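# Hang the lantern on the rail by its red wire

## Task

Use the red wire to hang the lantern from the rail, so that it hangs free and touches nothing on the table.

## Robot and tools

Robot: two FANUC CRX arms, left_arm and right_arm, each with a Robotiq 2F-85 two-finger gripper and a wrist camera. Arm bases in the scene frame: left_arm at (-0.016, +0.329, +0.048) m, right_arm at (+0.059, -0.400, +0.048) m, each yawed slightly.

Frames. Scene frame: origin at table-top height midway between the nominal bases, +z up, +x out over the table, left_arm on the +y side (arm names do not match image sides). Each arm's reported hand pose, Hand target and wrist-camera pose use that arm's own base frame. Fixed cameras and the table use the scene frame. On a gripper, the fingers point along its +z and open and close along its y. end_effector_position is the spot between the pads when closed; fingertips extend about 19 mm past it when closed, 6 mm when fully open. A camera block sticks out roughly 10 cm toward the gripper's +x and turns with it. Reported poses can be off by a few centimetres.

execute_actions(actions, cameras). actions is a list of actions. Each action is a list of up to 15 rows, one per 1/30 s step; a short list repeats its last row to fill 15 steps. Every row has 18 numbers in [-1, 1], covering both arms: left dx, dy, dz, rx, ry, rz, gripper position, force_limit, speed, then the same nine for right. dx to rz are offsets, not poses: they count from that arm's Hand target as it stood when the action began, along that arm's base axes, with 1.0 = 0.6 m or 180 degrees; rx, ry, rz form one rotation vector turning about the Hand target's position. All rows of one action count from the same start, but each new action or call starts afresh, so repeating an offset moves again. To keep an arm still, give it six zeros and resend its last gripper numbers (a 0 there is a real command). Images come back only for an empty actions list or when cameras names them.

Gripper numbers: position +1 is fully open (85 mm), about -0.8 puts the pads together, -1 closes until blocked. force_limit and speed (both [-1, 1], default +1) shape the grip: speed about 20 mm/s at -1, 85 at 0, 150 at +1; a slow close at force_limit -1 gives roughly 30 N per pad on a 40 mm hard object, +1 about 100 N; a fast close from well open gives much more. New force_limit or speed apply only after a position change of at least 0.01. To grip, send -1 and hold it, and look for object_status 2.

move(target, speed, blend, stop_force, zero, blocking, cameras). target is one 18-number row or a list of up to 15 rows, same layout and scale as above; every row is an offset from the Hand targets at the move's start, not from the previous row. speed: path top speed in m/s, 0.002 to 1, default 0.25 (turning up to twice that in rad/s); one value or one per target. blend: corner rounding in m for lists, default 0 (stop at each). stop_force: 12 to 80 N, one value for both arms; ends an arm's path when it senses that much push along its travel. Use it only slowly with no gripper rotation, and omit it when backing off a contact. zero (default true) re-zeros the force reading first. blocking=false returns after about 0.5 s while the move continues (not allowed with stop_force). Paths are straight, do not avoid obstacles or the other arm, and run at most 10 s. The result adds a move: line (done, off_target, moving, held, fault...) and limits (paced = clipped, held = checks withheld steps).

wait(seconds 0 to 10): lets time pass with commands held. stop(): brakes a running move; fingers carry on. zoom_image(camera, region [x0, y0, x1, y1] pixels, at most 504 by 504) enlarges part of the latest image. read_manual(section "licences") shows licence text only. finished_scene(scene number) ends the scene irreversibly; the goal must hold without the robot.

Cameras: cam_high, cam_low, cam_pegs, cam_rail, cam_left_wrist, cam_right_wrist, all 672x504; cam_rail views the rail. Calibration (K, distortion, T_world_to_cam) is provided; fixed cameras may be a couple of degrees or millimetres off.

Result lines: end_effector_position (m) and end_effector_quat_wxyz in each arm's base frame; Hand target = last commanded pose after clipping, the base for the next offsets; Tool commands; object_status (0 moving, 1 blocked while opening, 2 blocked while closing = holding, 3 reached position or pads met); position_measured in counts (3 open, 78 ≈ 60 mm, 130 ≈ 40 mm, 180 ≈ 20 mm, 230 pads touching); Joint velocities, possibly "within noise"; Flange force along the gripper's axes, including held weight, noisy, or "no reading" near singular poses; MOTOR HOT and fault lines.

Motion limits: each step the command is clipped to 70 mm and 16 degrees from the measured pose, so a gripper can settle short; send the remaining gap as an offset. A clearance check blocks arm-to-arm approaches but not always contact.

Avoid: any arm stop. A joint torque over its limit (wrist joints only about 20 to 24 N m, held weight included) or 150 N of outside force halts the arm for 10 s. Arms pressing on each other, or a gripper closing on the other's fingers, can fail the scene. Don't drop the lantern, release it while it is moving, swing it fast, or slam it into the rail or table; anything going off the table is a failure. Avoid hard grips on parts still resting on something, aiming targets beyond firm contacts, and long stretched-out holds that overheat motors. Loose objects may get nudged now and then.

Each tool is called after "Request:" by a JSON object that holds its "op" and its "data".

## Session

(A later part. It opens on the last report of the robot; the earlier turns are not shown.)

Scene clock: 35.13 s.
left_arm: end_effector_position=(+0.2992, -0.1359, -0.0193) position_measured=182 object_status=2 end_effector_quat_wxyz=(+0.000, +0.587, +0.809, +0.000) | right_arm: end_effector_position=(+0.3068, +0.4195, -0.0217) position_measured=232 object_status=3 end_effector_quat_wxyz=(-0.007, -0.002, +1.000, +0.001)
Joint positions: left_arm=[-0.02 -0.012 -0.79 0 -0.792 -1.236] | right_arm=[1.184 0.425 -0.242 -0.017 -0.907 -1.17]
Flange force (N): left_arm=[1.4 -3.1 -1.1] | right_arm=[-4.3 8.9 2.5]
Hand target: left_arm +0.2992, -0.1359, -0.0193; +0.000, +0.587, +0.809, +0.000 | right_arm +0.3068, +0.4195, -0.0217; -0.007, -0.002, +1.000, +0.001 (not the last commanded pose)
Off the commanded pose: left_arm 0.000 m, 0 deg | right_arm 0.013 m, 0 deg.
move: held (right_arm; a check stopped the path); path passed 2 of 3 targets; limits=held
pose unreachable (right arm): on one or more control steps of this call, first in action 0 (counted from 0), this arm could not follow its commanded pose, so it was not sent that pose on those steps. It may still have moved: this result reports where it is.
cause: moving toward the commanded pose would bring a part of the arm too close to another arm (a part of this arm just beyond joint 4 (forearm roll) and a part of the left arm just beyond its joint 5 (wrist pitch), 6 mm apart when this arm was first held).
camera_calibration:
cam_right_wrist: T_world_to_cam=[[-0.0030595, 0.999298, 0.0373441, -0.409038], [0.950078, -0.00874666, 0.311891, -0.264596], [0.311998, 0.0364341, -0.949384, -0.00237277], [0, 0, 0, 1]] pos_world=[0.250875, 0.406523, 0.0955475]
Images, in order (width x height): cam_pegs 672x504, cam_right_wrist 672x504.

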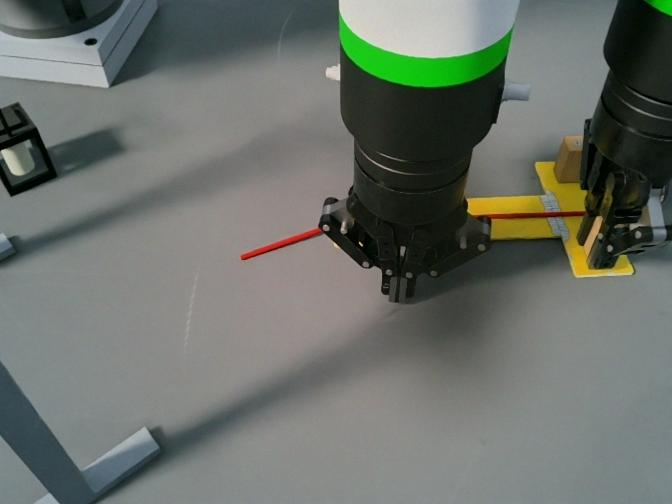

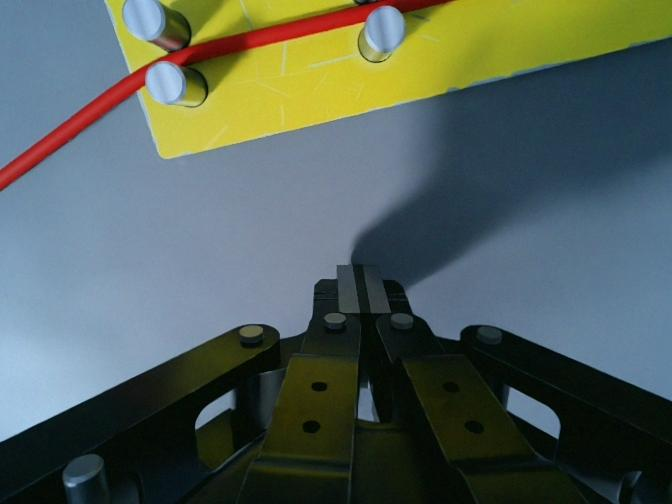

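Request:
{"op": "move", "data": {"target": [[0,0,0,0,0,0,0.5,0.5,0, 0,0,0.12,0,0,0,-1,1,0],[0,0,0.012,-0.185,-0.06,0,0.5,0.5,0, -0.09,-0.206,0.12,0,0,0,-1,1,0]]}}

Request:
{"op": "move", "data": {"target": [0,0,0,0,0,0,-1,0.5,-1, -0.01,0,-0.125,0,0,0,-1,1,0], "cameras": ["cam_right_wrist","cam_pegs","cam_left_wrist"]}}

Scene clock: 38.23 s.
left_arm: end_effector_position=(+0.3002, -0.1356, -0.0116) position_measured=66 object_status=3 end_effector_quat_wxyz=(+0.222, +0.568, +0.769, -0.191) | right_arm: end_effector_position=(+0.2528, +0.2959, +0.0503) position_measured=232 object_status=3 end_effector_quat_wxyz=(-0.007, -0.002, +1.000, +0.001)
Joint positions: left_arm=[0.462 -0.056 -1.185 0.855 -0.804 -2.453] | right_arm=[1.193 0.019 -0.547 -0.016 -1.009 -1.181]
Flange force (N): left_arm=no reading | right_arm=[-1.9 6.4 0.4]
Hand target: left_arm +0.2992, -0.1359, -0.0121; +0.244, +0.560, +0.772, -0.177 | right_arm +0.2528, +0.2959, +0.0503; -0.007, -0.002, +1.000, +0.001
Off the commanded pose: left_arm 0.001 m, 3 deg | right_arm 0.000 m, 0 deg.
joint sent to its limit (left arm) — joint 3 (elbow), lower limit, where the elbow is as bent as it goes. The joint targets are off in orientation, not in position.
move: off_target (left_arm)

Scene clock: 40.90 s.
left_arm: end_effector_position=(+0.3002, -0.1356, -0.0116) position_measured=182 object_status=0 end_effector_quat_wxyz=(+0.222, +0.568, +0.769, -0.191) | right_arm: end_effector_position=(+0.2468, +0.2959, -0.0247) position_measured=232 object_status=3 end_effector_quat_wxyz=(-0.007, -0.002, +1.000, +0.001)
Joint positions: left_arm=[0.462 -0.056 -1.185 0.855 -0.804 -2.453] | right_arm=[1.208 0.147 -0.629 -0.019 -0.798 -1.191]
Flange force (N): left_arm=no reading | right_arm=[-1.2 6.1 2.1]
Hand target: left_arm +0.2992, -0.1359, -0.0121; +0.244, +0.560, +0.772, -0.177 | right_arm +0.2468, +0.2959, -0.0247; -0.007, -0.002, +1.000, +0.001
Off the commanded pose: left_arm 0.001 m, 3 deg | right_arm 0.000 m, 0 deg.
joint sent to its limit (left arm) — joint 3 (elbow), lower limit, where the elbow is as bent as it goes. The joint targets are off in orientation, not in position.
move: off_target (left_arm)
camera_calibration:
cam_left_wrist: T_world_to_cam=[[0.957034, 0.288405, -0.0301364, -0.248016], [0.196196, -0.567491, 0.799663, -0.108488], [0.213525, -0.771218, -0.599692, -0.0448911], [0, 0, 0, 1]] pos_world=[0.26823, -0.0246579, 0.0523589]
cam_right_wrist: T_world_to_cam=[[-0.0030595, 0.999298, 0.0373441, -0.285497], [0.950078, -0.00874666, 0.311891, -0.207737], [0.311998, 0.0364341, -0.949384, 0.0180059], [0, 0, 0, 1]] pos_world=[0.190875, 0.282823, 0.0925475]
Images, in order (width x height): cam_pegs 672x504, cam_left_wrist 672x504, cam_right_wrist 672x504.

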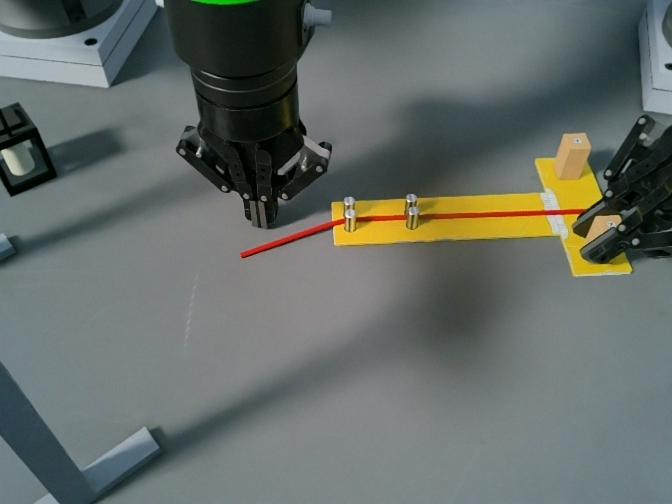

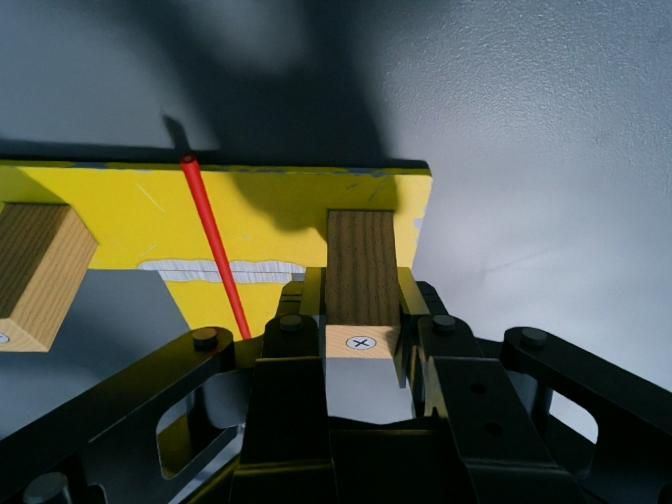

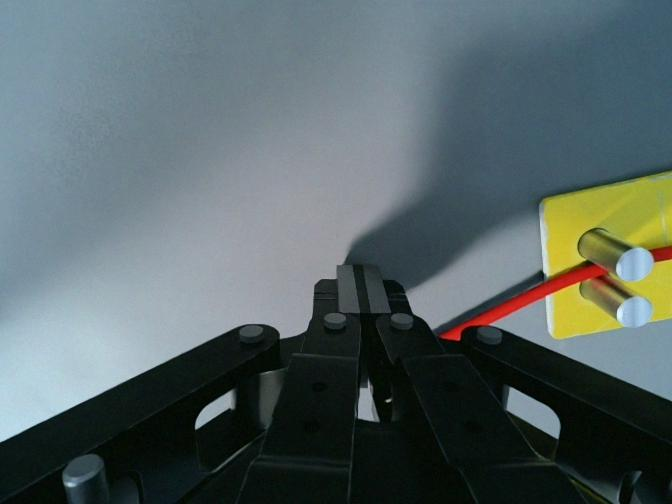

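Request:
{"op": "move", "data": {"target": [[0,0,0,0,0,0,-1,0.5,-1, 0,0,-0.004,0,0,0,-1,1,0],[0,0,0,0,0,0,-1,0.5,-1, 0.07,0.027,-0.004,0,0,0,-1,1,0],[0,0,0,0,0,0,-1,0.5,-1, 0.1215,0.0995,-0.004,0,0,0,-1,1,0],[0,0,0,0,0,0,-1,0.5,-1, 0.108,0.1585,-0.004,0,0,0,-1,1,0]], "speed": 0.05, "blend": 0.008, "cameras": ["cam_right_wrist","cam_pegs"]}}

Scene clock: 44.83 s.
left_arm: end_effector_position=(+0.3002, -0.1356, -0.0116) position_measured=182 object_status=2 end_effector_quat_wxyz=(+0.222, +0.568, +0.769, -0.191) | right_arm: end_effector_position=(+0.3116, +0.3910, -0.0271) position_measured=232 object_status=3 end_effector_quat_wxyz=(-0.007, -0.002, +1.000, +0.001)
Joint positions: left_arm=[0.462 -0.056 -1.185 0.855 -0.804 -2.453] | right_arm=[1.152 0.394 -0.305 -0.017 -0.876 -1.138]
Flange force (N): left_arm=no reading | right_arm=[-2.2 -5.0 -36.1]
Hand target: left_arm +0.2992, -0.1359, -0.0121; +0.244, +0.560, +0.772, -0.177 | right_arm +0.3116, +0.3910, -0.0271; -0.007, -0.002, +1.000, +0.001
Off the commanded pose: left_arm 0.001 m, 3 deg | right_arm 0.000 m, 0 deg.
joint sent to its limit (left arm) — joint 3 (elbow), lower limit, where the elbow is as bent as it goes. The joint targets are off in orientation, not in position.
move: off_target (left_arm); blend cut to 0.0012 m at target 1
camera_calibration:
cam_right_wrist: T_world_to_cam=[[-0.00296461, 0.999297, 0.0373756, -0.380269], [0.950078, -0.00884662, 0.311889, -0.267684], [0.312, 0.0364343, -0.949383, -0.00795559], [0, 0, 0, 1]] pos_world=[0.255675, 0.377923, 0.0901474]
Images, in order (width x height): cam_pegs 672x504, cam_right_wrist 672x504.

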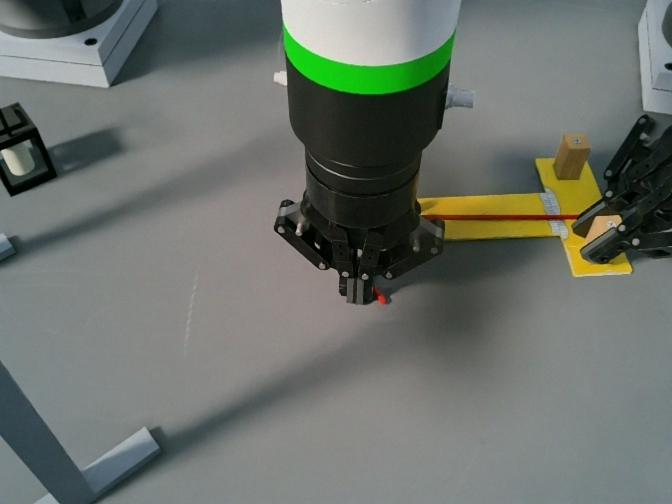

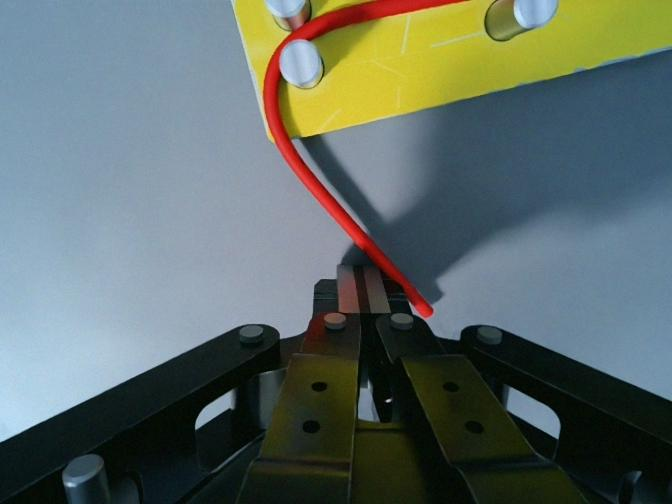

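Request:
{"op": "move", "data": {"target": [[0,0,0,0,0,0,-1,0.5,-1, -0.027,0.052,0.0025,0,0,0,-1,1,0],[0,0,0,0,0,0,-1,0.5,-1, -0.053,0.078,0.0025,0,0,0,-1,1,0]], "speed": 0.04, "blend": 0.008, "cameras": ["cam_right_wrist","cam_pegs"]}}

Scene clock: 46.87 s.
left_arm: end_effector_position=(+0.3002, -0.1356, -0.0116) position_measured=182 object_status=2 end_effector_quat_wxyz=(+0.222, +0.568, +0.769, -0.191) | right_arm: end_effector_position=(+0.2798, +0.4378, -0.0256) position_measured=232 object_status=3 end_effector_quat_wxyz=(-0.007, -0.002, +1.000, +0.001)
Joint positions: left_arm=[0.462 -0.056 -1.185 0.855 -0.804 -2.453] | right_arm=[1.247 0.431 -0.246 -0.017 -0.898 -1.232]
Flange force (N): left_arm=no reading | right_arm=[-5.6 5.9 2.9]
Hand target: left_arm +0.2992, -0.1359, -0.0121; +0.244, +0.560, +0.772, -0.177 | right_arm +0.2798, +0.4378, -0.0256; -0.007, -0.002, +1.000, +0.001
Off the commanded pose: left_arm 0.001 m, 3 deg | right_arm 0.000 m, 0 deg.
joint sent to its limit (left arm) — joint 3 (elbow), lower limit, where the elbow is as bent as it goes. The joint targets are off in orientation, not in position.
move: off_target (left_arm)
camera_calibration:
cam_right_wrist: T_world_to_cam=[[-0.0029618, 0.999297, 0.037374, -0.427187], [0.950117, -0.00884421, 0.311769, -0.237524], [0.31188, 0.0364331, -0.949423, 0.00171559], [0, 0, 0, 1]] pos_world=[0.223875, 0.424723, 0.0916471]
Images, in order (width x height): cam_pegs 672x504, cam_right_wrist 672x504.

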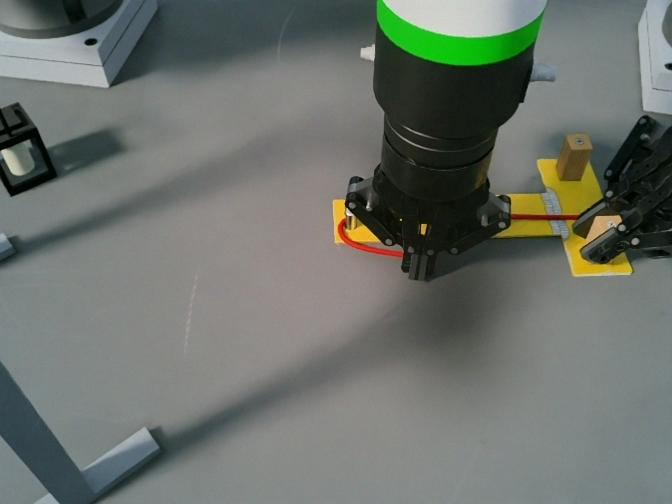

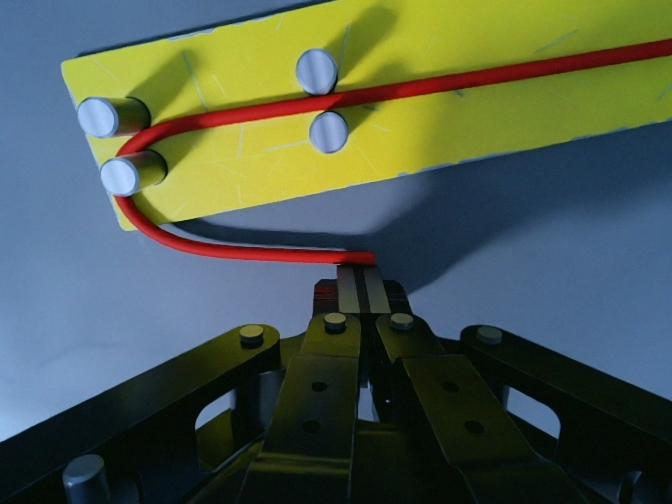

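Request:
{"op": "move", "data": {"target": [[0,0,0,0,0,0,-1,0.5,-1, 0.06,-0.02,0,0,0,0,-1,1,0],[0,0,0,0,0,0,-1,0.5,-1, 0.06,-0.05,0.25,0,0,0,-1,1,0],[0,0,0,0,0,0,-1,0.5,-1, -0.04,-0.17,0.27,0,0,0,0.2,1,0]], "speed": 0.15, "cameras": ["cam_right_wrist","cam_pegs","cam_left_wrist"]}}

Scene clock: 51.37 s.
left_arm: end_effector_position=(+0.3002, -0.1356, -0.0116) position_measured=182 object_status=2 end_effector_quat_wxyz=(+0.222, +0.568, +0.769, -0.191) | right_arm: end_effector_position=(+0.2558, +0.3358, +0.1364) position_measured=104 object_status=0 end_effector_quat_wxyz=(-0.007, -0.002, +1.000, +0.001)
Joint positions: left_arm=[0.462 -0.056 -1.185 0.855 -0.804 -2.453] | right_arm=[1.222 -0.001 -0.344 -0.014 -1.231 -1.214]
Flange force (N): left_arm=no reading | right_arm=[-2.1 7.5 -1.2]
Hand target: left_arm +0.2992, -0.1359, -0.0121; +0.244, +0.560, +0.772, -0.177 | right_arm +0.2558, +0.3358, +0.1364; -0.007, -0.002, +1.000, +0.001
Off the commanded pose: left_arm 0.001 m, 3 deg | right_arm 0.000 m, 0 deg.
joint sent to its limit (left arm) — joint 3 (elbow), lower limit, where the elbow is as bent as it goes. The joint targets are off in orientation, not in position.
move: off_target (left_arm)
camera_calibration:
cam_left_wrist: T_world_to_cam=[[0.957098, 0.288191, -0.0301531, -0.248038], [0.196106, -0.567618, 0.799595, -0.108465], [0.213321, -0.771205, -0.599782, -0.0448328], [0, 0, 0, 1]] pos_world=[0.268231, -0.0246596, 0.052359]
cam_right_wrist: T_world_to_cam=[[-0.0030595, 0.999298, 0.0373441, -0.331357], [0.950078, -0.00874666, 0.311891, -0.266185], [0.311998, 0.0364341, -0.949384, 0.16669], [0, 0, 0, 1]] pos_world=[0.199875, 0.322723, 0.253647]
Images, in order (width x height): cam_pegs 672x504, cam_left_wrist 672x504, cam_right_wrist 672x504.

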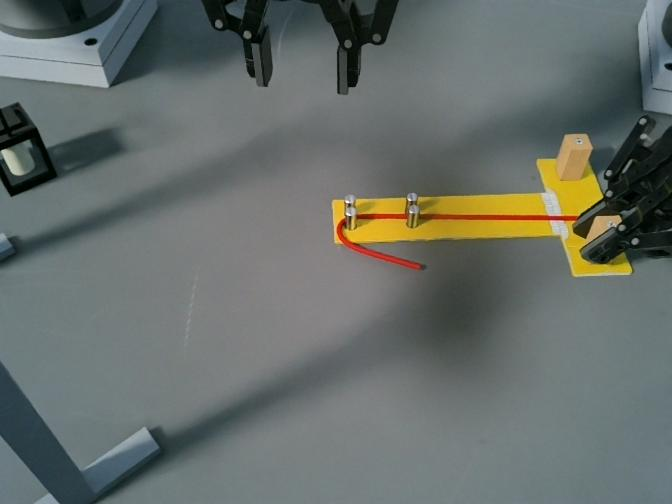

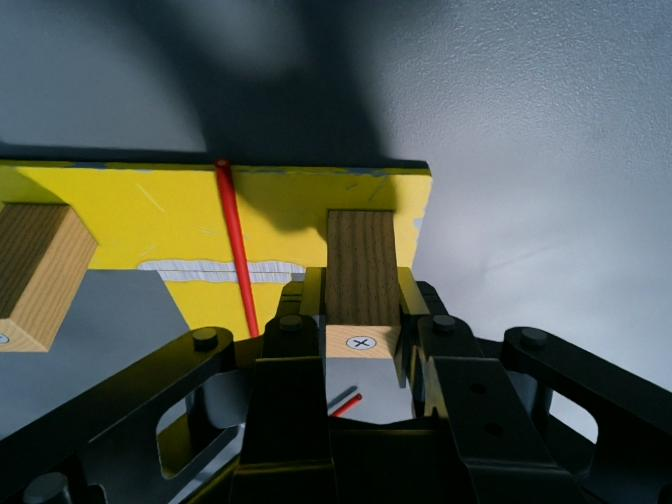

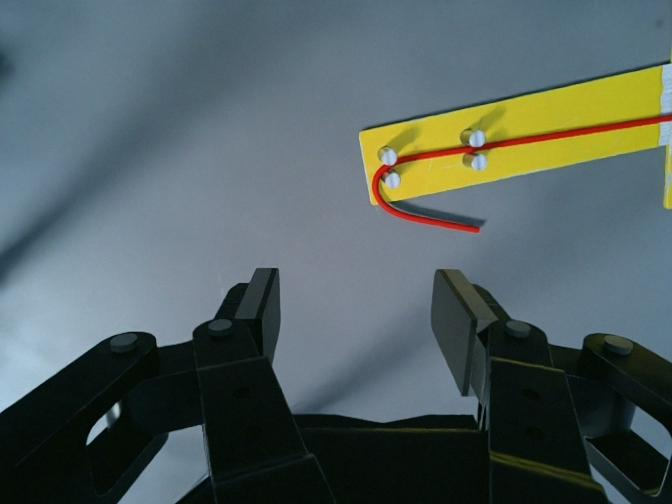

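Request:
{"op": "move", "data": {"target": [[0,0,0,0,0,0,-1,0.5,-1, 0.032,0.125,-0.12,0,0,0.406,-0.5,0,-1]], "cameras": ["cam_right_wrist","cam_pegs"]}}

Scene clock: 55.20 s.
left_arm: end_effector_position=(+0.3002, -0.1356, -0.0116) position_measured=182 object_status=2 end_effector_quat_wxyz=(+0.222, +0.568, +0.769, -0.191) | right_arm: end_effector_position=(+0.2750, +0.4108, +0.0644) position_measured=192 object_status=3 end_effector_quat_wxyz=(-0.006, -0.597, +0.802, -0.004)
Joint positions: left_arm=[0.462 -0.056 -1.185 0.855 -0.804 -2.453] | right_arm=[1.246 0.255 -0.242 -0.001 -1.088 0.033]
Flange force (N): left_arm=no reading | right_arm=[-8.8 0.0 0.9]
Hand target: left_arm +0.2992, -0.1359, -0.0121; +0.244, +0.560, +0.772, -0.177 | right_arm +0.2750, +0.4108, +0.0644; -0.006, -0.597, +0.802, -0.004
Off the commanded pose: left_arm 0.001 m, 3 deg | right_arm 0.000 m, 0 deg.
joint sent to its limit (left arm) — joint 3 (elbow), lower limit, where the elbow is as bent as it goes. The joint targets are off in orientation, not in position.
move: off_target (left_arm)
camera_calibration:
cam_right_wrist: T_world_to_cam=[[-0.956946, 0.287856, 0.0373322, 0.150947], [0.284822, 0.906403, 0.311947, -0.454267], [0.0559576, 0.309149, -0.949366, 0.0480067], [0, 0, 0, 1]] pos_world=[0.271147, 0.353457, 0.181648]
Images, in order (width x height): cam_pegs 672x504, cam_right_wrist 672x504.

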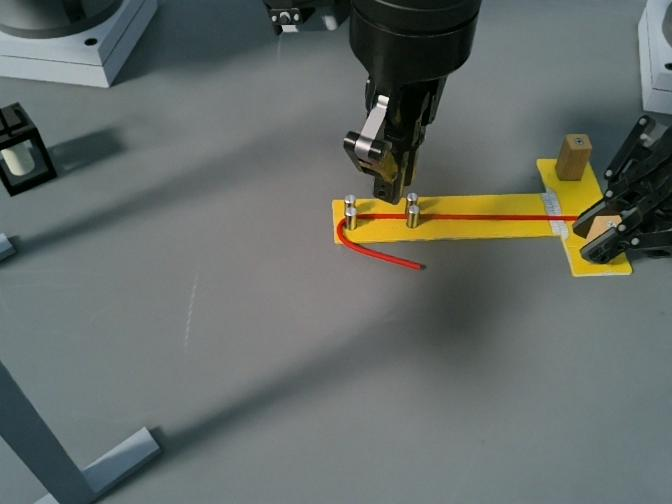

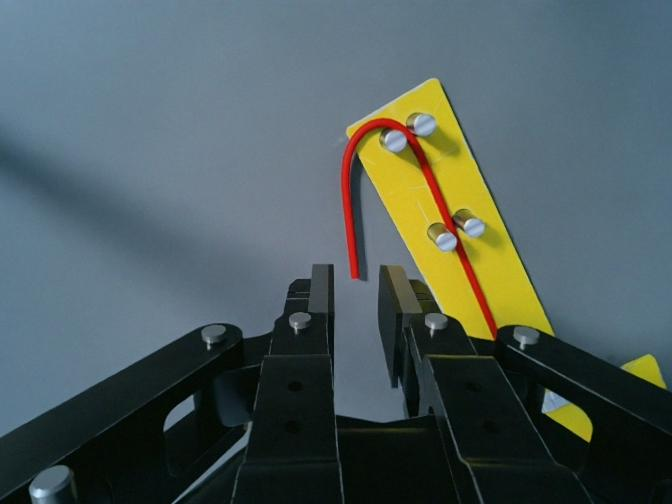

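Request:
{"op": "move", "data": {"target": [[0,0,0,0,0,0,-1,0.5,-1, -0.003,-0.003,-0.146,0,0,0,-0.5,0,-1]], "speed": 0.1}}

Request:
{"op": "move", "data": {"target": [[0,0,0,0,0,0,-1,0.5,-1, 0,0,0,0,0,0,-1,0,-1]], "cameras": ["cam_right_wrist","cam_pegs"]}}

Scene clock: 56.73 s.
left_arm: end_effector_position=(+0.3002, -0.1356, -0.0116) position_measured=182 object_status=2 end_effector_quat_wxyz=(+0.222, +0.568, +0.769, -0.191) | right_arm: end_effector_position=(+0.2732, +0.4090, -0.0232) position_measured=192 object_status=3 end_effector_quat_wxyz=(-0.006, -0.597, +0.802, -0.004)
Joint positions: left_arm=[0.462 -0.056 -1.185 0.855 -0.804 -2.453] | right_arm=[1.249 0.375 -0.326 -0.001 -0.884 0.031]
Flange force (N): left_arm=no reading | right_arm=[-8.8 -0.2 3.0]
Hand target: left_arm +0.2992, -0.1359, -0.0121; +0.244, +0.560, +0.772, -0.177 | right_arm +0.2732, +0.4090, -0.0232; -0.006, -0.597, +0.802, -0.004
Off the commanded pose: left_arm 0.001 m, 3 deg | right_arm 0.000 m, 0 deg.
joint sent to its limit (left arm) — joint 3 (elbow), lower limit, where the elbow is as bent as it goes. The joint targets are off in orientation, not in position.
move: off_target (left_arm)

Scene clock: 57.90 s.
left_arm: end_effector_position=(+0.3002, -0.1356, -0.0116) position_measured=182 object_status=2 end_effector_quat_wxyz=(+0.222, +0.568, +0.769, -0.191) | right_arm: end_effector_position=(+0.2732, +0.4090, -0.0233) position_measured=226 object_status=0 end_effector_quat_wxyz=(-0.006, -0.597, +0.802, -0.004)
Joint positions: left_arm=[0.462 -0.056 -1.185 0.855 -0.804 -2.453] | right_arm=[1.249 0.375 -0.326 -0.001 -0.884 0.031]
Flange force (N): left_arm=no reading | right_arm=[-6.4 -1.2 2.5]
Hand target: left_arm +0.2992, -0.1359, -0.0121; +0.244, +0.560, +0.772, -0.177 | right_arm +0.2732, +0.4090, -0.0232; -0.006, -0.597, +0.802, -0.004
Off the commanded pose: left_arm 0.001 m, 3 deg | right_arm 0.000 m, 0 deg.
joint sent to its limit (left arm) — joint 3 (elbow), lower limit, where the elbow is as bent as it goes. The joint targets are off in orientation, not in position.
move: off_target (left_arm)
camera_calibration:
cam_right_wrist: T_world_to_cam=[[-0.956921, 0.287927, 0.0374246, 0.152973], [0.284926, 0.90642, 0.311802, -0.424816], [0.0558535, 0.309033, -0.94941, -0.0344282], [0, 0, 0, 1]] pos_world=[0.269347, 0.351657, 0.094047]
Images, in order (width x height): cam_pegs 672x504, cam_right_wrist 672x504.

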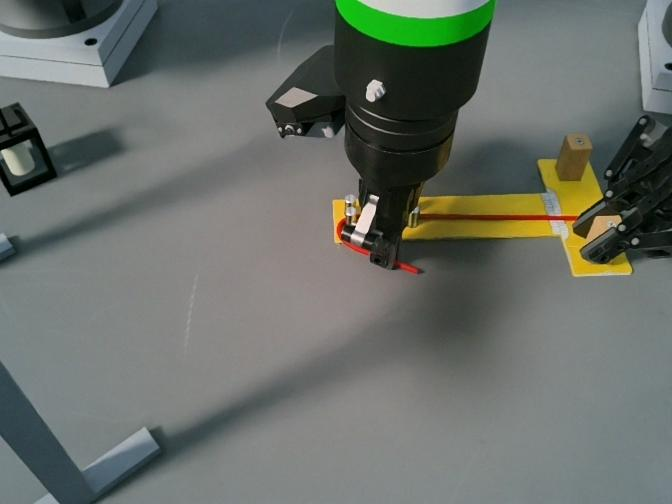

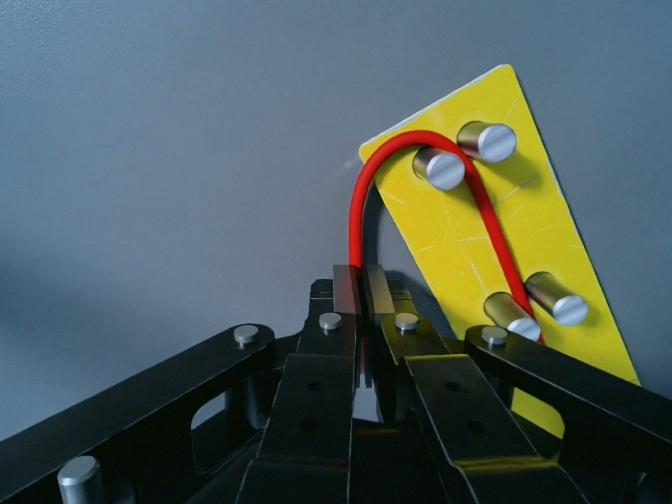

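Request:
{"op": "move", "data": {"target": [[0,0,0,0,0,0,-1,0.5,-1, 0.013,-0.045,0,0,0,0,-1,0,-1],[0,0,0,0,0,0,-1,0.5,-1, 0.026,-0.1225,0,0,0,0,-1,0,-1]], "speed": 0.06, "blend": 0.01, "cameras": ["cam_right_wrist","cam_pegs","cam_left_wrist"]}}

Scene clock: 59.67 s.
left_arm: end_effector_position=(+0.3002, -0.1356, -0.0116) position_measured=182 object_status=2 end_effector_quat_wxyz=(+0.222, +0.568, +0.769, -0.191) | right_arm: end_effector_position=(+0.2888, +0.3355, -0.0232) position_measured=226 object_status=2 end_effector_quat_wxyz=(-0.006, -0.597, +0.802, -0.004)
Joint positions: left_arm=[0.462 -0.056 -1.185 0.855 -0.804 -2.453] | right_arm=[1.158 0.273 -0.469 0 -0.842 0.121]
Flange force (N): left_arm=no reading | right_arm=[-8.7 0.1 2.6]
Hand target: left_arm +0.2992, -0.1359, -0.0121; +0.244, +0.560, +0.772, -0.177 | right_arm +0.2888, +0.3355, -0.0232; -0.006, -0.597, +0.802, -0.004
Off the commanded pose: left_arm 0.001 m, 3 deg | right_arm 0.000 m, 0 deg.
joint sent to its limit (left arm) — joint 3 (elbow), lower limit, where the elbow is as bent as it goes. The joint targets are off in orientation, not in position.
move: off_target (left_arm)
camera_calibration:
cam_left_wrist: T_world_to_cam=[[0.957098, 0.288191, -0.0301531, -0.248038], [0.196106, -0.567618, 0.799595, -0.108465], [0.213321, -0.771205, -0.599782, -0.0448328], [0, 0, 0, 1]] pos_world=[0.268231, -0.0246596, 0.052359]
cam_right_wrist: T_world_to_cam=[[-0.956949, 0.287838, 0.0373962, 0.189098], [0.284832, 0.906439, 0.311833, -0.362621], [0.0558603, 0.30906, -0.949401, -0.012596], [0, 0, 0, 1]] pos_world=[0.284947, 0.278157, 0.0940472]
Images, in order (width x height): cam_pegs 672x504, cam_left_wrist 672x504, cam_right_wrist 672x504.

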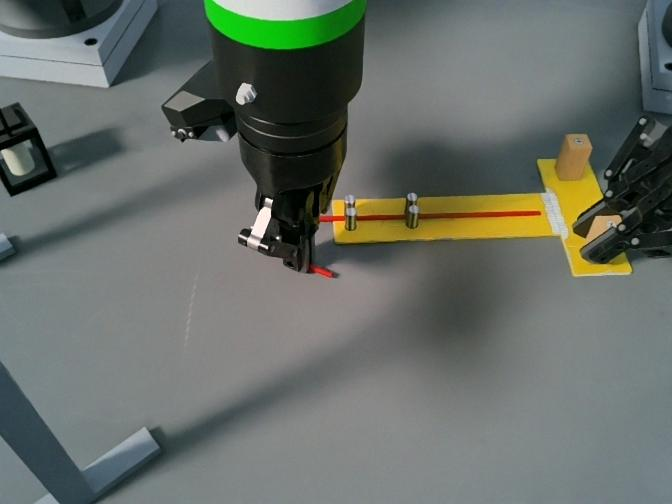

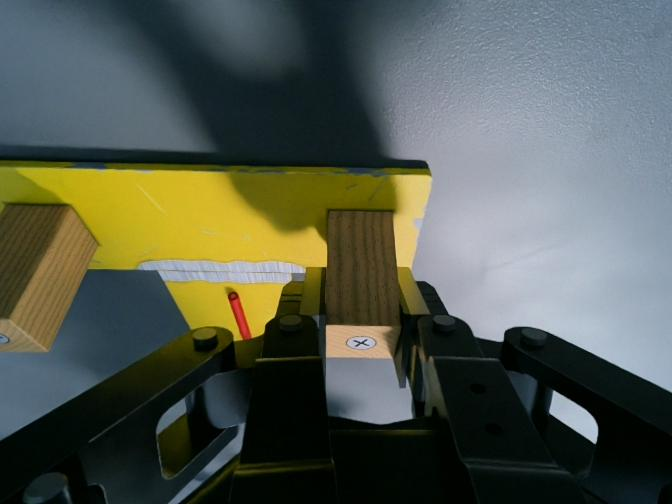

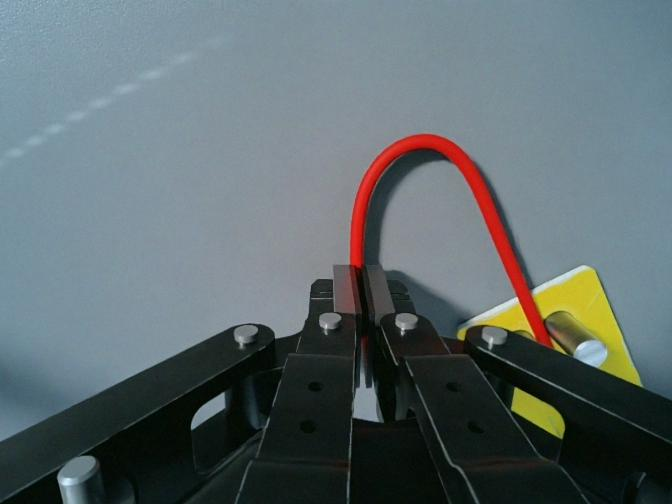

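Request:
{"op": "move", "data": {"target": [[0,0,0,0,0,0,-1,0.5,-1, 0,0,0,0,0,0,-0.6,0,-1],[0,0,0,0,0,0,-1,0.5,-1, 0,0,0.13,0,0,0,-0.6,0,-1],[0,0,0,0,0,0,-1,0.5,-1, -0.083,0.27,0.13,0,0,0,-1,1,-1]], "speed": 0.15, "cameras": ["cam_right_wrist","cam_pegs"]}}

Scene clock: 64.90 s.
left_arm: end_effector_position=(+0.3002, -0.1356, -0.0116) position_measured=182 object_status=2 end_effector_quat_wxyz=(+0.222, +0.568, +0.769, -0.191) | right_arm: end_effector_position=(+0.2390, +0.4975, +0.0548) position_measured=231 object_status=0 end_effector_quat_wxyz=(-0.006, -0.597, +0.802, -0.004)
Joint positions: left_arm=[0.462 -0.056 -1.185 0.855 -0.804 -2.453] | right_arm=[1.359 0.396 -0.077 -0.003 -1.112 -0.079]
Flange force (N): left_arm=no reading | right_arm=[-9.8 0.6 1.2]
Hand target: left_arm +0.2992, -0.1359, -0.0121; +0.244, +0.560, +0.772, -0.177 | right_arm +0.2390, +0.4975, +0.0548; -0.006, -0.597, +0.802, -0.004
Off the commanded pose: left_arm 0.001 m, 3 deg | right_arm 0.000 m, 0 deg.
joint sent to its limit (left arm) — joint 3 (elbow), lower limit, where the elbow is as bent as it goes. The joint targets are off in orientation, not in position.
move: off_target (left_arm)
camera_calibration:
cam_right_wrist: T_world_to_cam=[[-0.956921, 0.287925, 0.0374264, 0.0918457], [0.284923, 0.90641, 0.311831, -0.519611], [0.0558605, 0.309062, -0.9494, 0.0141705], [0, 0, 0, 1]] pos_world=[0.235147, 0.440156, 0.172047]
Images, in order (width x height): cam_pegs 672x504, cam_right_wrist 672x504.

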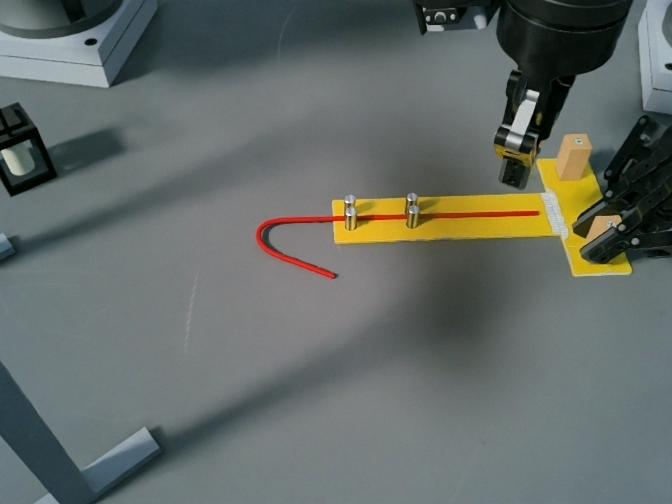

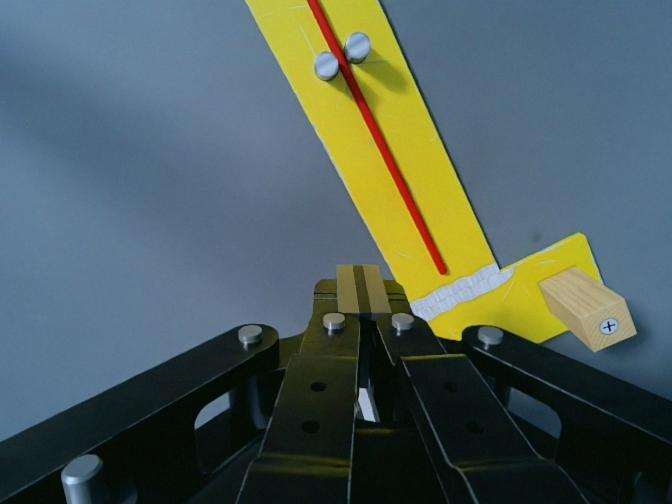

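Request:
{"op": "move", "data": {"target": [[0,0,0,0,0,0,-1,0.5,-1, 0,0,-0.127,0,0,0,-1,1,-1],[0,0,0,0,0,0,-1,0.5,-1, -0.0675,0.0015,-0.127,0,0,0,-1,1,-1],[0,0,0,0,0,0,-1,0.5,-1, -0.113,-0.016,-0.1355,0,0,0,-1,1,-1],[0,0,0,0,0,0,-1,0.5,-1, -0.165,-0.0875,-0.1355,0,0,0,-1,1,-1]], "speed": [0.12,0.05,0.05,0.05], "blend": [0,0.006,0.006,0], "cameras": ["cam_right_wrist","cam_pegs"]}}

Scene clock: 66.83 s.
left_arm: end_effector_position=(+0.3002, -0.1356, -0.0116) position_measured=182 object_status=2 end_effector_quat_wxyz=(+0.222, +0.568, +0.769, -0.191) | right_arm: end_effector_position=(+0.2375, +0.4974, -0.0217) position_measured=231 object_status=3 end_effector_quat_wxyz=(-0.006, -0.597, +0.802, -0.004)
Joint positions: left_arm=[0.462 -0.056 -1.185 0.855 -0.804 -2.453] | right_arm=[1.362 0.494 -0.141 -0.003 -0.95 -0.08]
Flange force (N): left_arm=no reading | right_arm=[-7.0 1.2 2.2]
Hand target: left_arm +0.2992, -0.1359, -0.0121; +0.244, +0.560, +0.772, -0.177 | right_arm +0.2375, +0.4974, -0.0217; -0.006, -0.597, +0.802, -0.004 (not the last commanded pose)
Off the commanded pose: left_arm 0.001 m, 3 deg | right_arm 0.111 m, 0 deg.
joint sent to its limit (left arm) — joint 3 (elbow), lower limit, where the elbow is as bent as it goes. The joint targets are off in orientation, not in position.
move: held (right_arm; a check stopped the path), off_target (left_arm); path passed 1 of 4 targets; limits=held
pose unreachable (right arm): on one or more control steps of this call, first in action 0 (counted from 0), this arm could not follow its commanded pose, so it was not sent that pose on those steps. It may still have moved: this result reports where it is.
cause: moving toward the commanded pose would bring a part of the arm too close to another arm (a part of this arm just beyond joint 4 (forearm roll) and a part of the left arm just beyond its joint 2 (shoulder), 7 mm apart when this arm was first held).
camera_calibration:
cam_right_wrist: T_world_to_cam=[[-0.957086, 0.287379, 0.0374115, 0.0936734], [0.284429, 0.906728, 0.311358, -0.495279], [0.0555556, 0.308638, -0.949556, -0.0579838], [0, 0, 0, 1]] pos_world=[0.233746, 0.44006, 0.0956459]
Images, in order (width x height): cam_pegs 672x504, cam_right_wrist 672x504.

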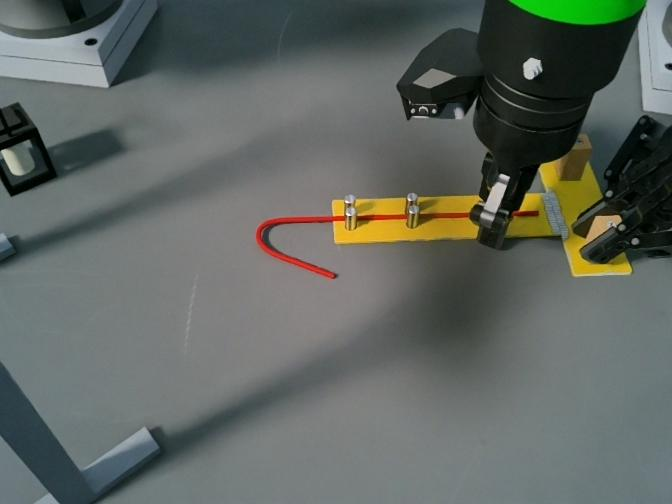

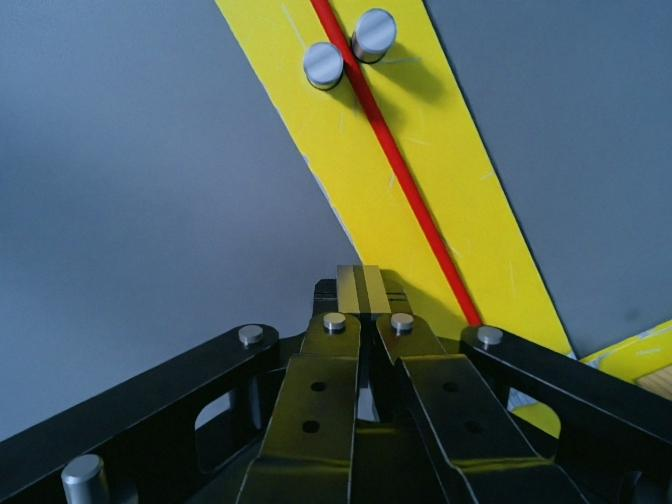

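Request:
{"op": "move", "data": {"target": [[0,0,0,0,0,0,-1,0.5,-1, 0,-0.05,0.25,0,0,0,-1,1,-1],[0.2,0,0.002,0,0,0,-1,0.5,-1, 0.1,-0.1,0.25,0,0,0,-1,1,-1]], "speed": [0.15,0.06], "cameras": ["cam_right_wrist","cam_pegs","cam_high"]}}

Scene clock: 70.70 s.
left_arm: end_effector_position=(+0.4192, -0.1359, -0.0109) position_measured=182 object_status=2 end_effector_quat_wxyz=(+0.244, +0.560, +0.772, -0.177) | right_arm: end_effector_position=(+0.2975, +0.4374, +0.1283) position_measured=231 object_status=3 end_effector_quat_wxyz=(-0.006, -0.597, +0.802, -0.004)
Joint positions: left_arm=[0.268 0.188 -0.951 1.064 -0.715 -2.45] | right_arm=[1.221 0.273 -0.057 0 -1.256 0.059]
Flange force (N): left_arm=[-4.1 -4.6 -7.2] | right_arm=[-9.7 -1.2 -0.8]
Hand target: left_arm +0.4192, -0.1359, -0.0109; +0.244, +0.560, +0.772, -0.177 | right_arm +0.2975, +0.4374, +0.1283; -0.006, -0.597, +0.802, -0.004
Off the commanded pose: left_arm 0.000 m, 0 deg | right_arm 0.000 m, 0 deg.
move: done
camera_calibration:
cam_right_wrist: T_world_to_cam=[[-0.957081, 0.287408, 0.0373206, 0.162739], [0.284427, 0.90672, 0.311385, -0.504648], [0.0556552, 0.308636, -0.949551, 0.099605], [0, 0, 0, 1]] pos_world=[0.293746, 0.38006, 0.245646]
Images, in order (width x height): cam_high 672x504, cam_pegs 672x504, cam_right_wrist 672x504.

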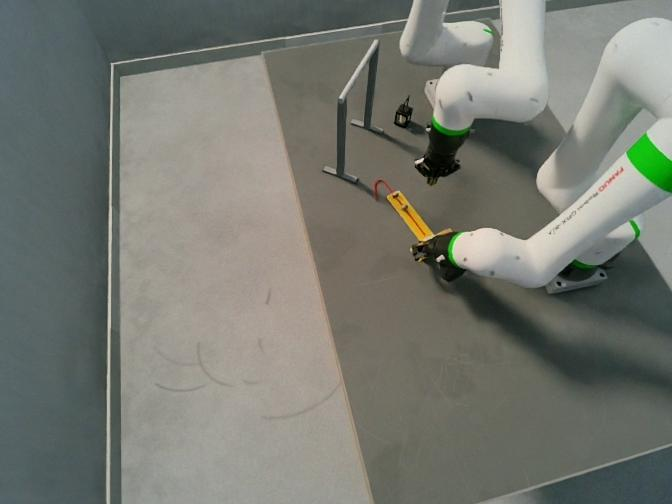

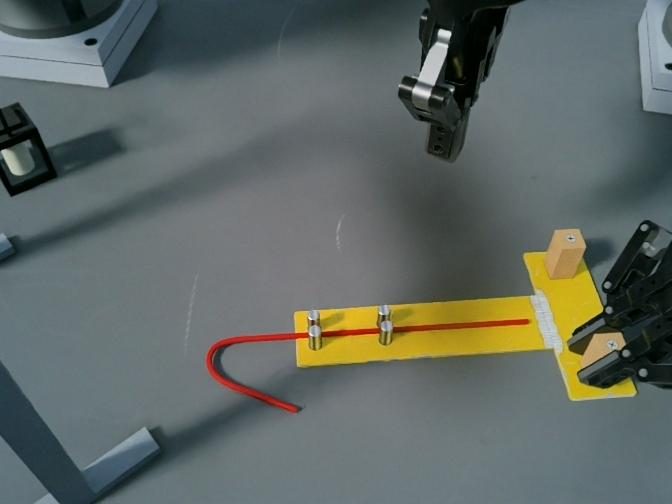

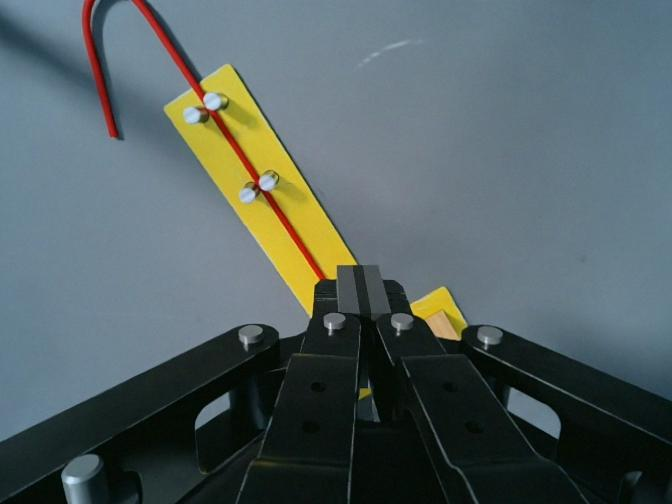

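Request:
{"op": "move", "data": {"target": [[0,0,0,0,0,0,-1,0.5,-1, 0.0875,0.086,-0.1,0,0,0,-1,1,-1],[0,0,0,0,0,0,-1,0.5,-1, 0.0875,0.086,-0.249,0,0,0,-1,1,-1],[0,0,0,0,0,0,-1,0.5,-1, 0.0258,0.0793,-0.249,0,0,0,-1,1,-1],[0,0,0,0,0,0,-1,0.5,-1, -0.02,0.0593,-0.258,0,0,0,-1,1,-1],[0,0,0,0,0,0,-1,0.5,-1, -0.064,-0.0073,-0.258,0,0,0,-1,1,-1]], "speed": [0.15,0.12,0.05,0.05,0.05], "blend": [0.02,0,0.006,0.006,0], "cameras": ["cam_right_wrist","cam_pegs"]}}

Scene clock: 75.60 s.
left_arm: end_effector_position=(+0.4192, -0.1359, -0.0109) position_measured=182 object_status=2 end_effector_quat_wxyz=(+0.244, +0.560, +0.772, -0.177) | right_arm: end_effector_position=(+0.2591, +0.4330, -0.0265) position_measured=231 object_status=3 end_effector_quat_wxyz=(-0.006, -0.597, +0.802, -0.004)
Joint positions: left_arm=[0.268 0.188 -0.951 1.064 -0.715 -2.45] | right_arm=[1.291 0.407 -0.289 -0.002 -0.89 -0.01]
Flange force (N): left_arm=[-2.4 -6.7 -2.3] | right_arm=[-11.6 -1.4 0.0]
Hand target: left_arm +0.4192, -0.1359, -0.0109; +0.244, +0.560, +0.772, -0.177 | right_arm +0.2591, +0.4330, -0.0265; -0.006, -0.597, +0.802, -0.004
Off the commanded pose: left_arm 0.000 m, 0 deg | right_arm 0.000 m, 0 deg.
move: done
camera_calibration:
cam_right_wrist: T_world_to_cam=[[-0.957037, 0.287523, 0.0375627, 0.132924], [0.284614, 0.906681, 0.311327, -0.441652], [0.0554565, 0.308642, -0.94956, -0.0438728], [0, 0, 0, 1]] pos_world=[0.255347, 0.375759, 0.0908453]
Images, in order (width x height): cam_pegs 672x504, cam_right_wrist 672x504.

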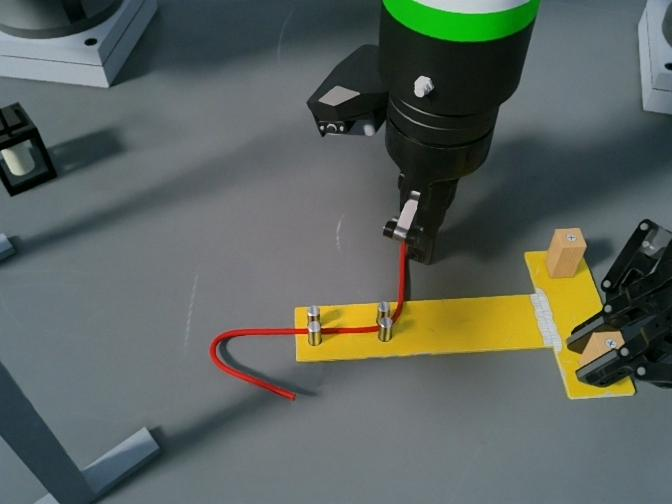

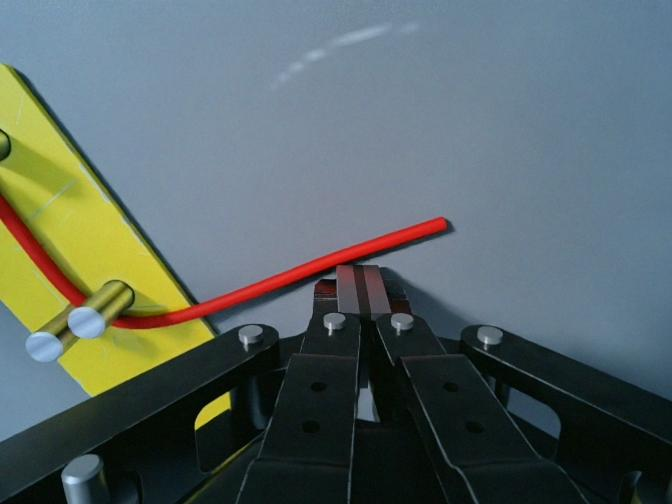

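Request:
{"op": "move", "data": {"target": [[0,0,0,0,0,0,-1,0.5,-1, 0.009,-0.062,0.001,0,0,0,-1,1,-1],[0,0,0,0,0,0,-1,0.5,-1, 0.038,-0.116,0.001,0,0,0,-1,1,-1],[0,0,0,0,0,0,-1,0.5,-1, 0.076,-0.138,0.001,0,0,0,-1,1,-1]], "speed": 0.05, "blend": 0.006, "cameras": ["cam_right_wrist","cam_pegs"]}}

Scene clock: 78.27 s.
left_arm: end_effector_position=(+0.4193, -0.1359, -0.0109) position_measured=182 object_status=2 end_effector_quat_wxyz=(+0.244, +0.560, +0.772, -0.177) | right_arm: end_effector_position=(+0.3047, +0.3502, -0.0259) position_measured=231 object_status=3 end_effector_quat_wxyz=(-0.006, -0.597, +0.802, -0.004)
Joint positions: left_arm=[0.268 0.188 -0.951 1.064 -0.715 -2.45] | right_arm=[1.139 0.323 -0.409 0.001 -0.853 0.14]
Flange force (N): left_arm=[-5.3 0.5 -0.2] | right_arm=[-9.4 4.0 2.0]
Hand target: left_arm +0.4192, -0.1359, -0.0109; +0.244, +0.560, +0.772, -0.177 | right_arm +0.3047, +0.3502, -0.0259; -0.006, -0.597, +0.802, -0.004
Off the commanded pose: left_arm 0.000 m, 0 deg | right_arm 0.000 m, 0 deg.
move: done
camera_calibration:
cam_right_wrist: T_world_to_cam=[[-0.957108, 0.287321, 0.0372905, 0.200454], [0.284335, 0.906748, 0.311387, -0.379686], [0.055655, 0.308634, -0.949551, -0.0203337], [0, 0, 0, 1]] pos_world=[0.300946, 0.29296, 0.0914464]
Images, in order (width x height): cam_pegs 672x504, cam_right_wrist 672x504.

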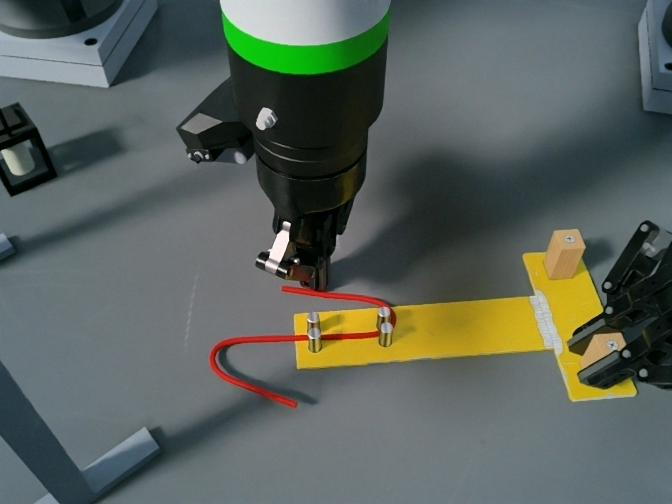

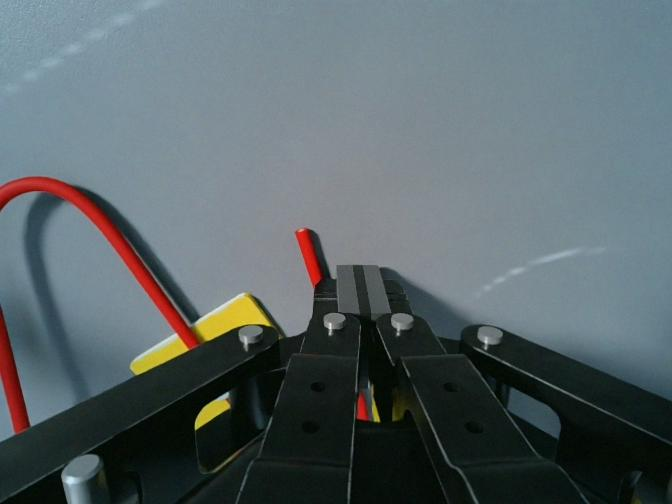

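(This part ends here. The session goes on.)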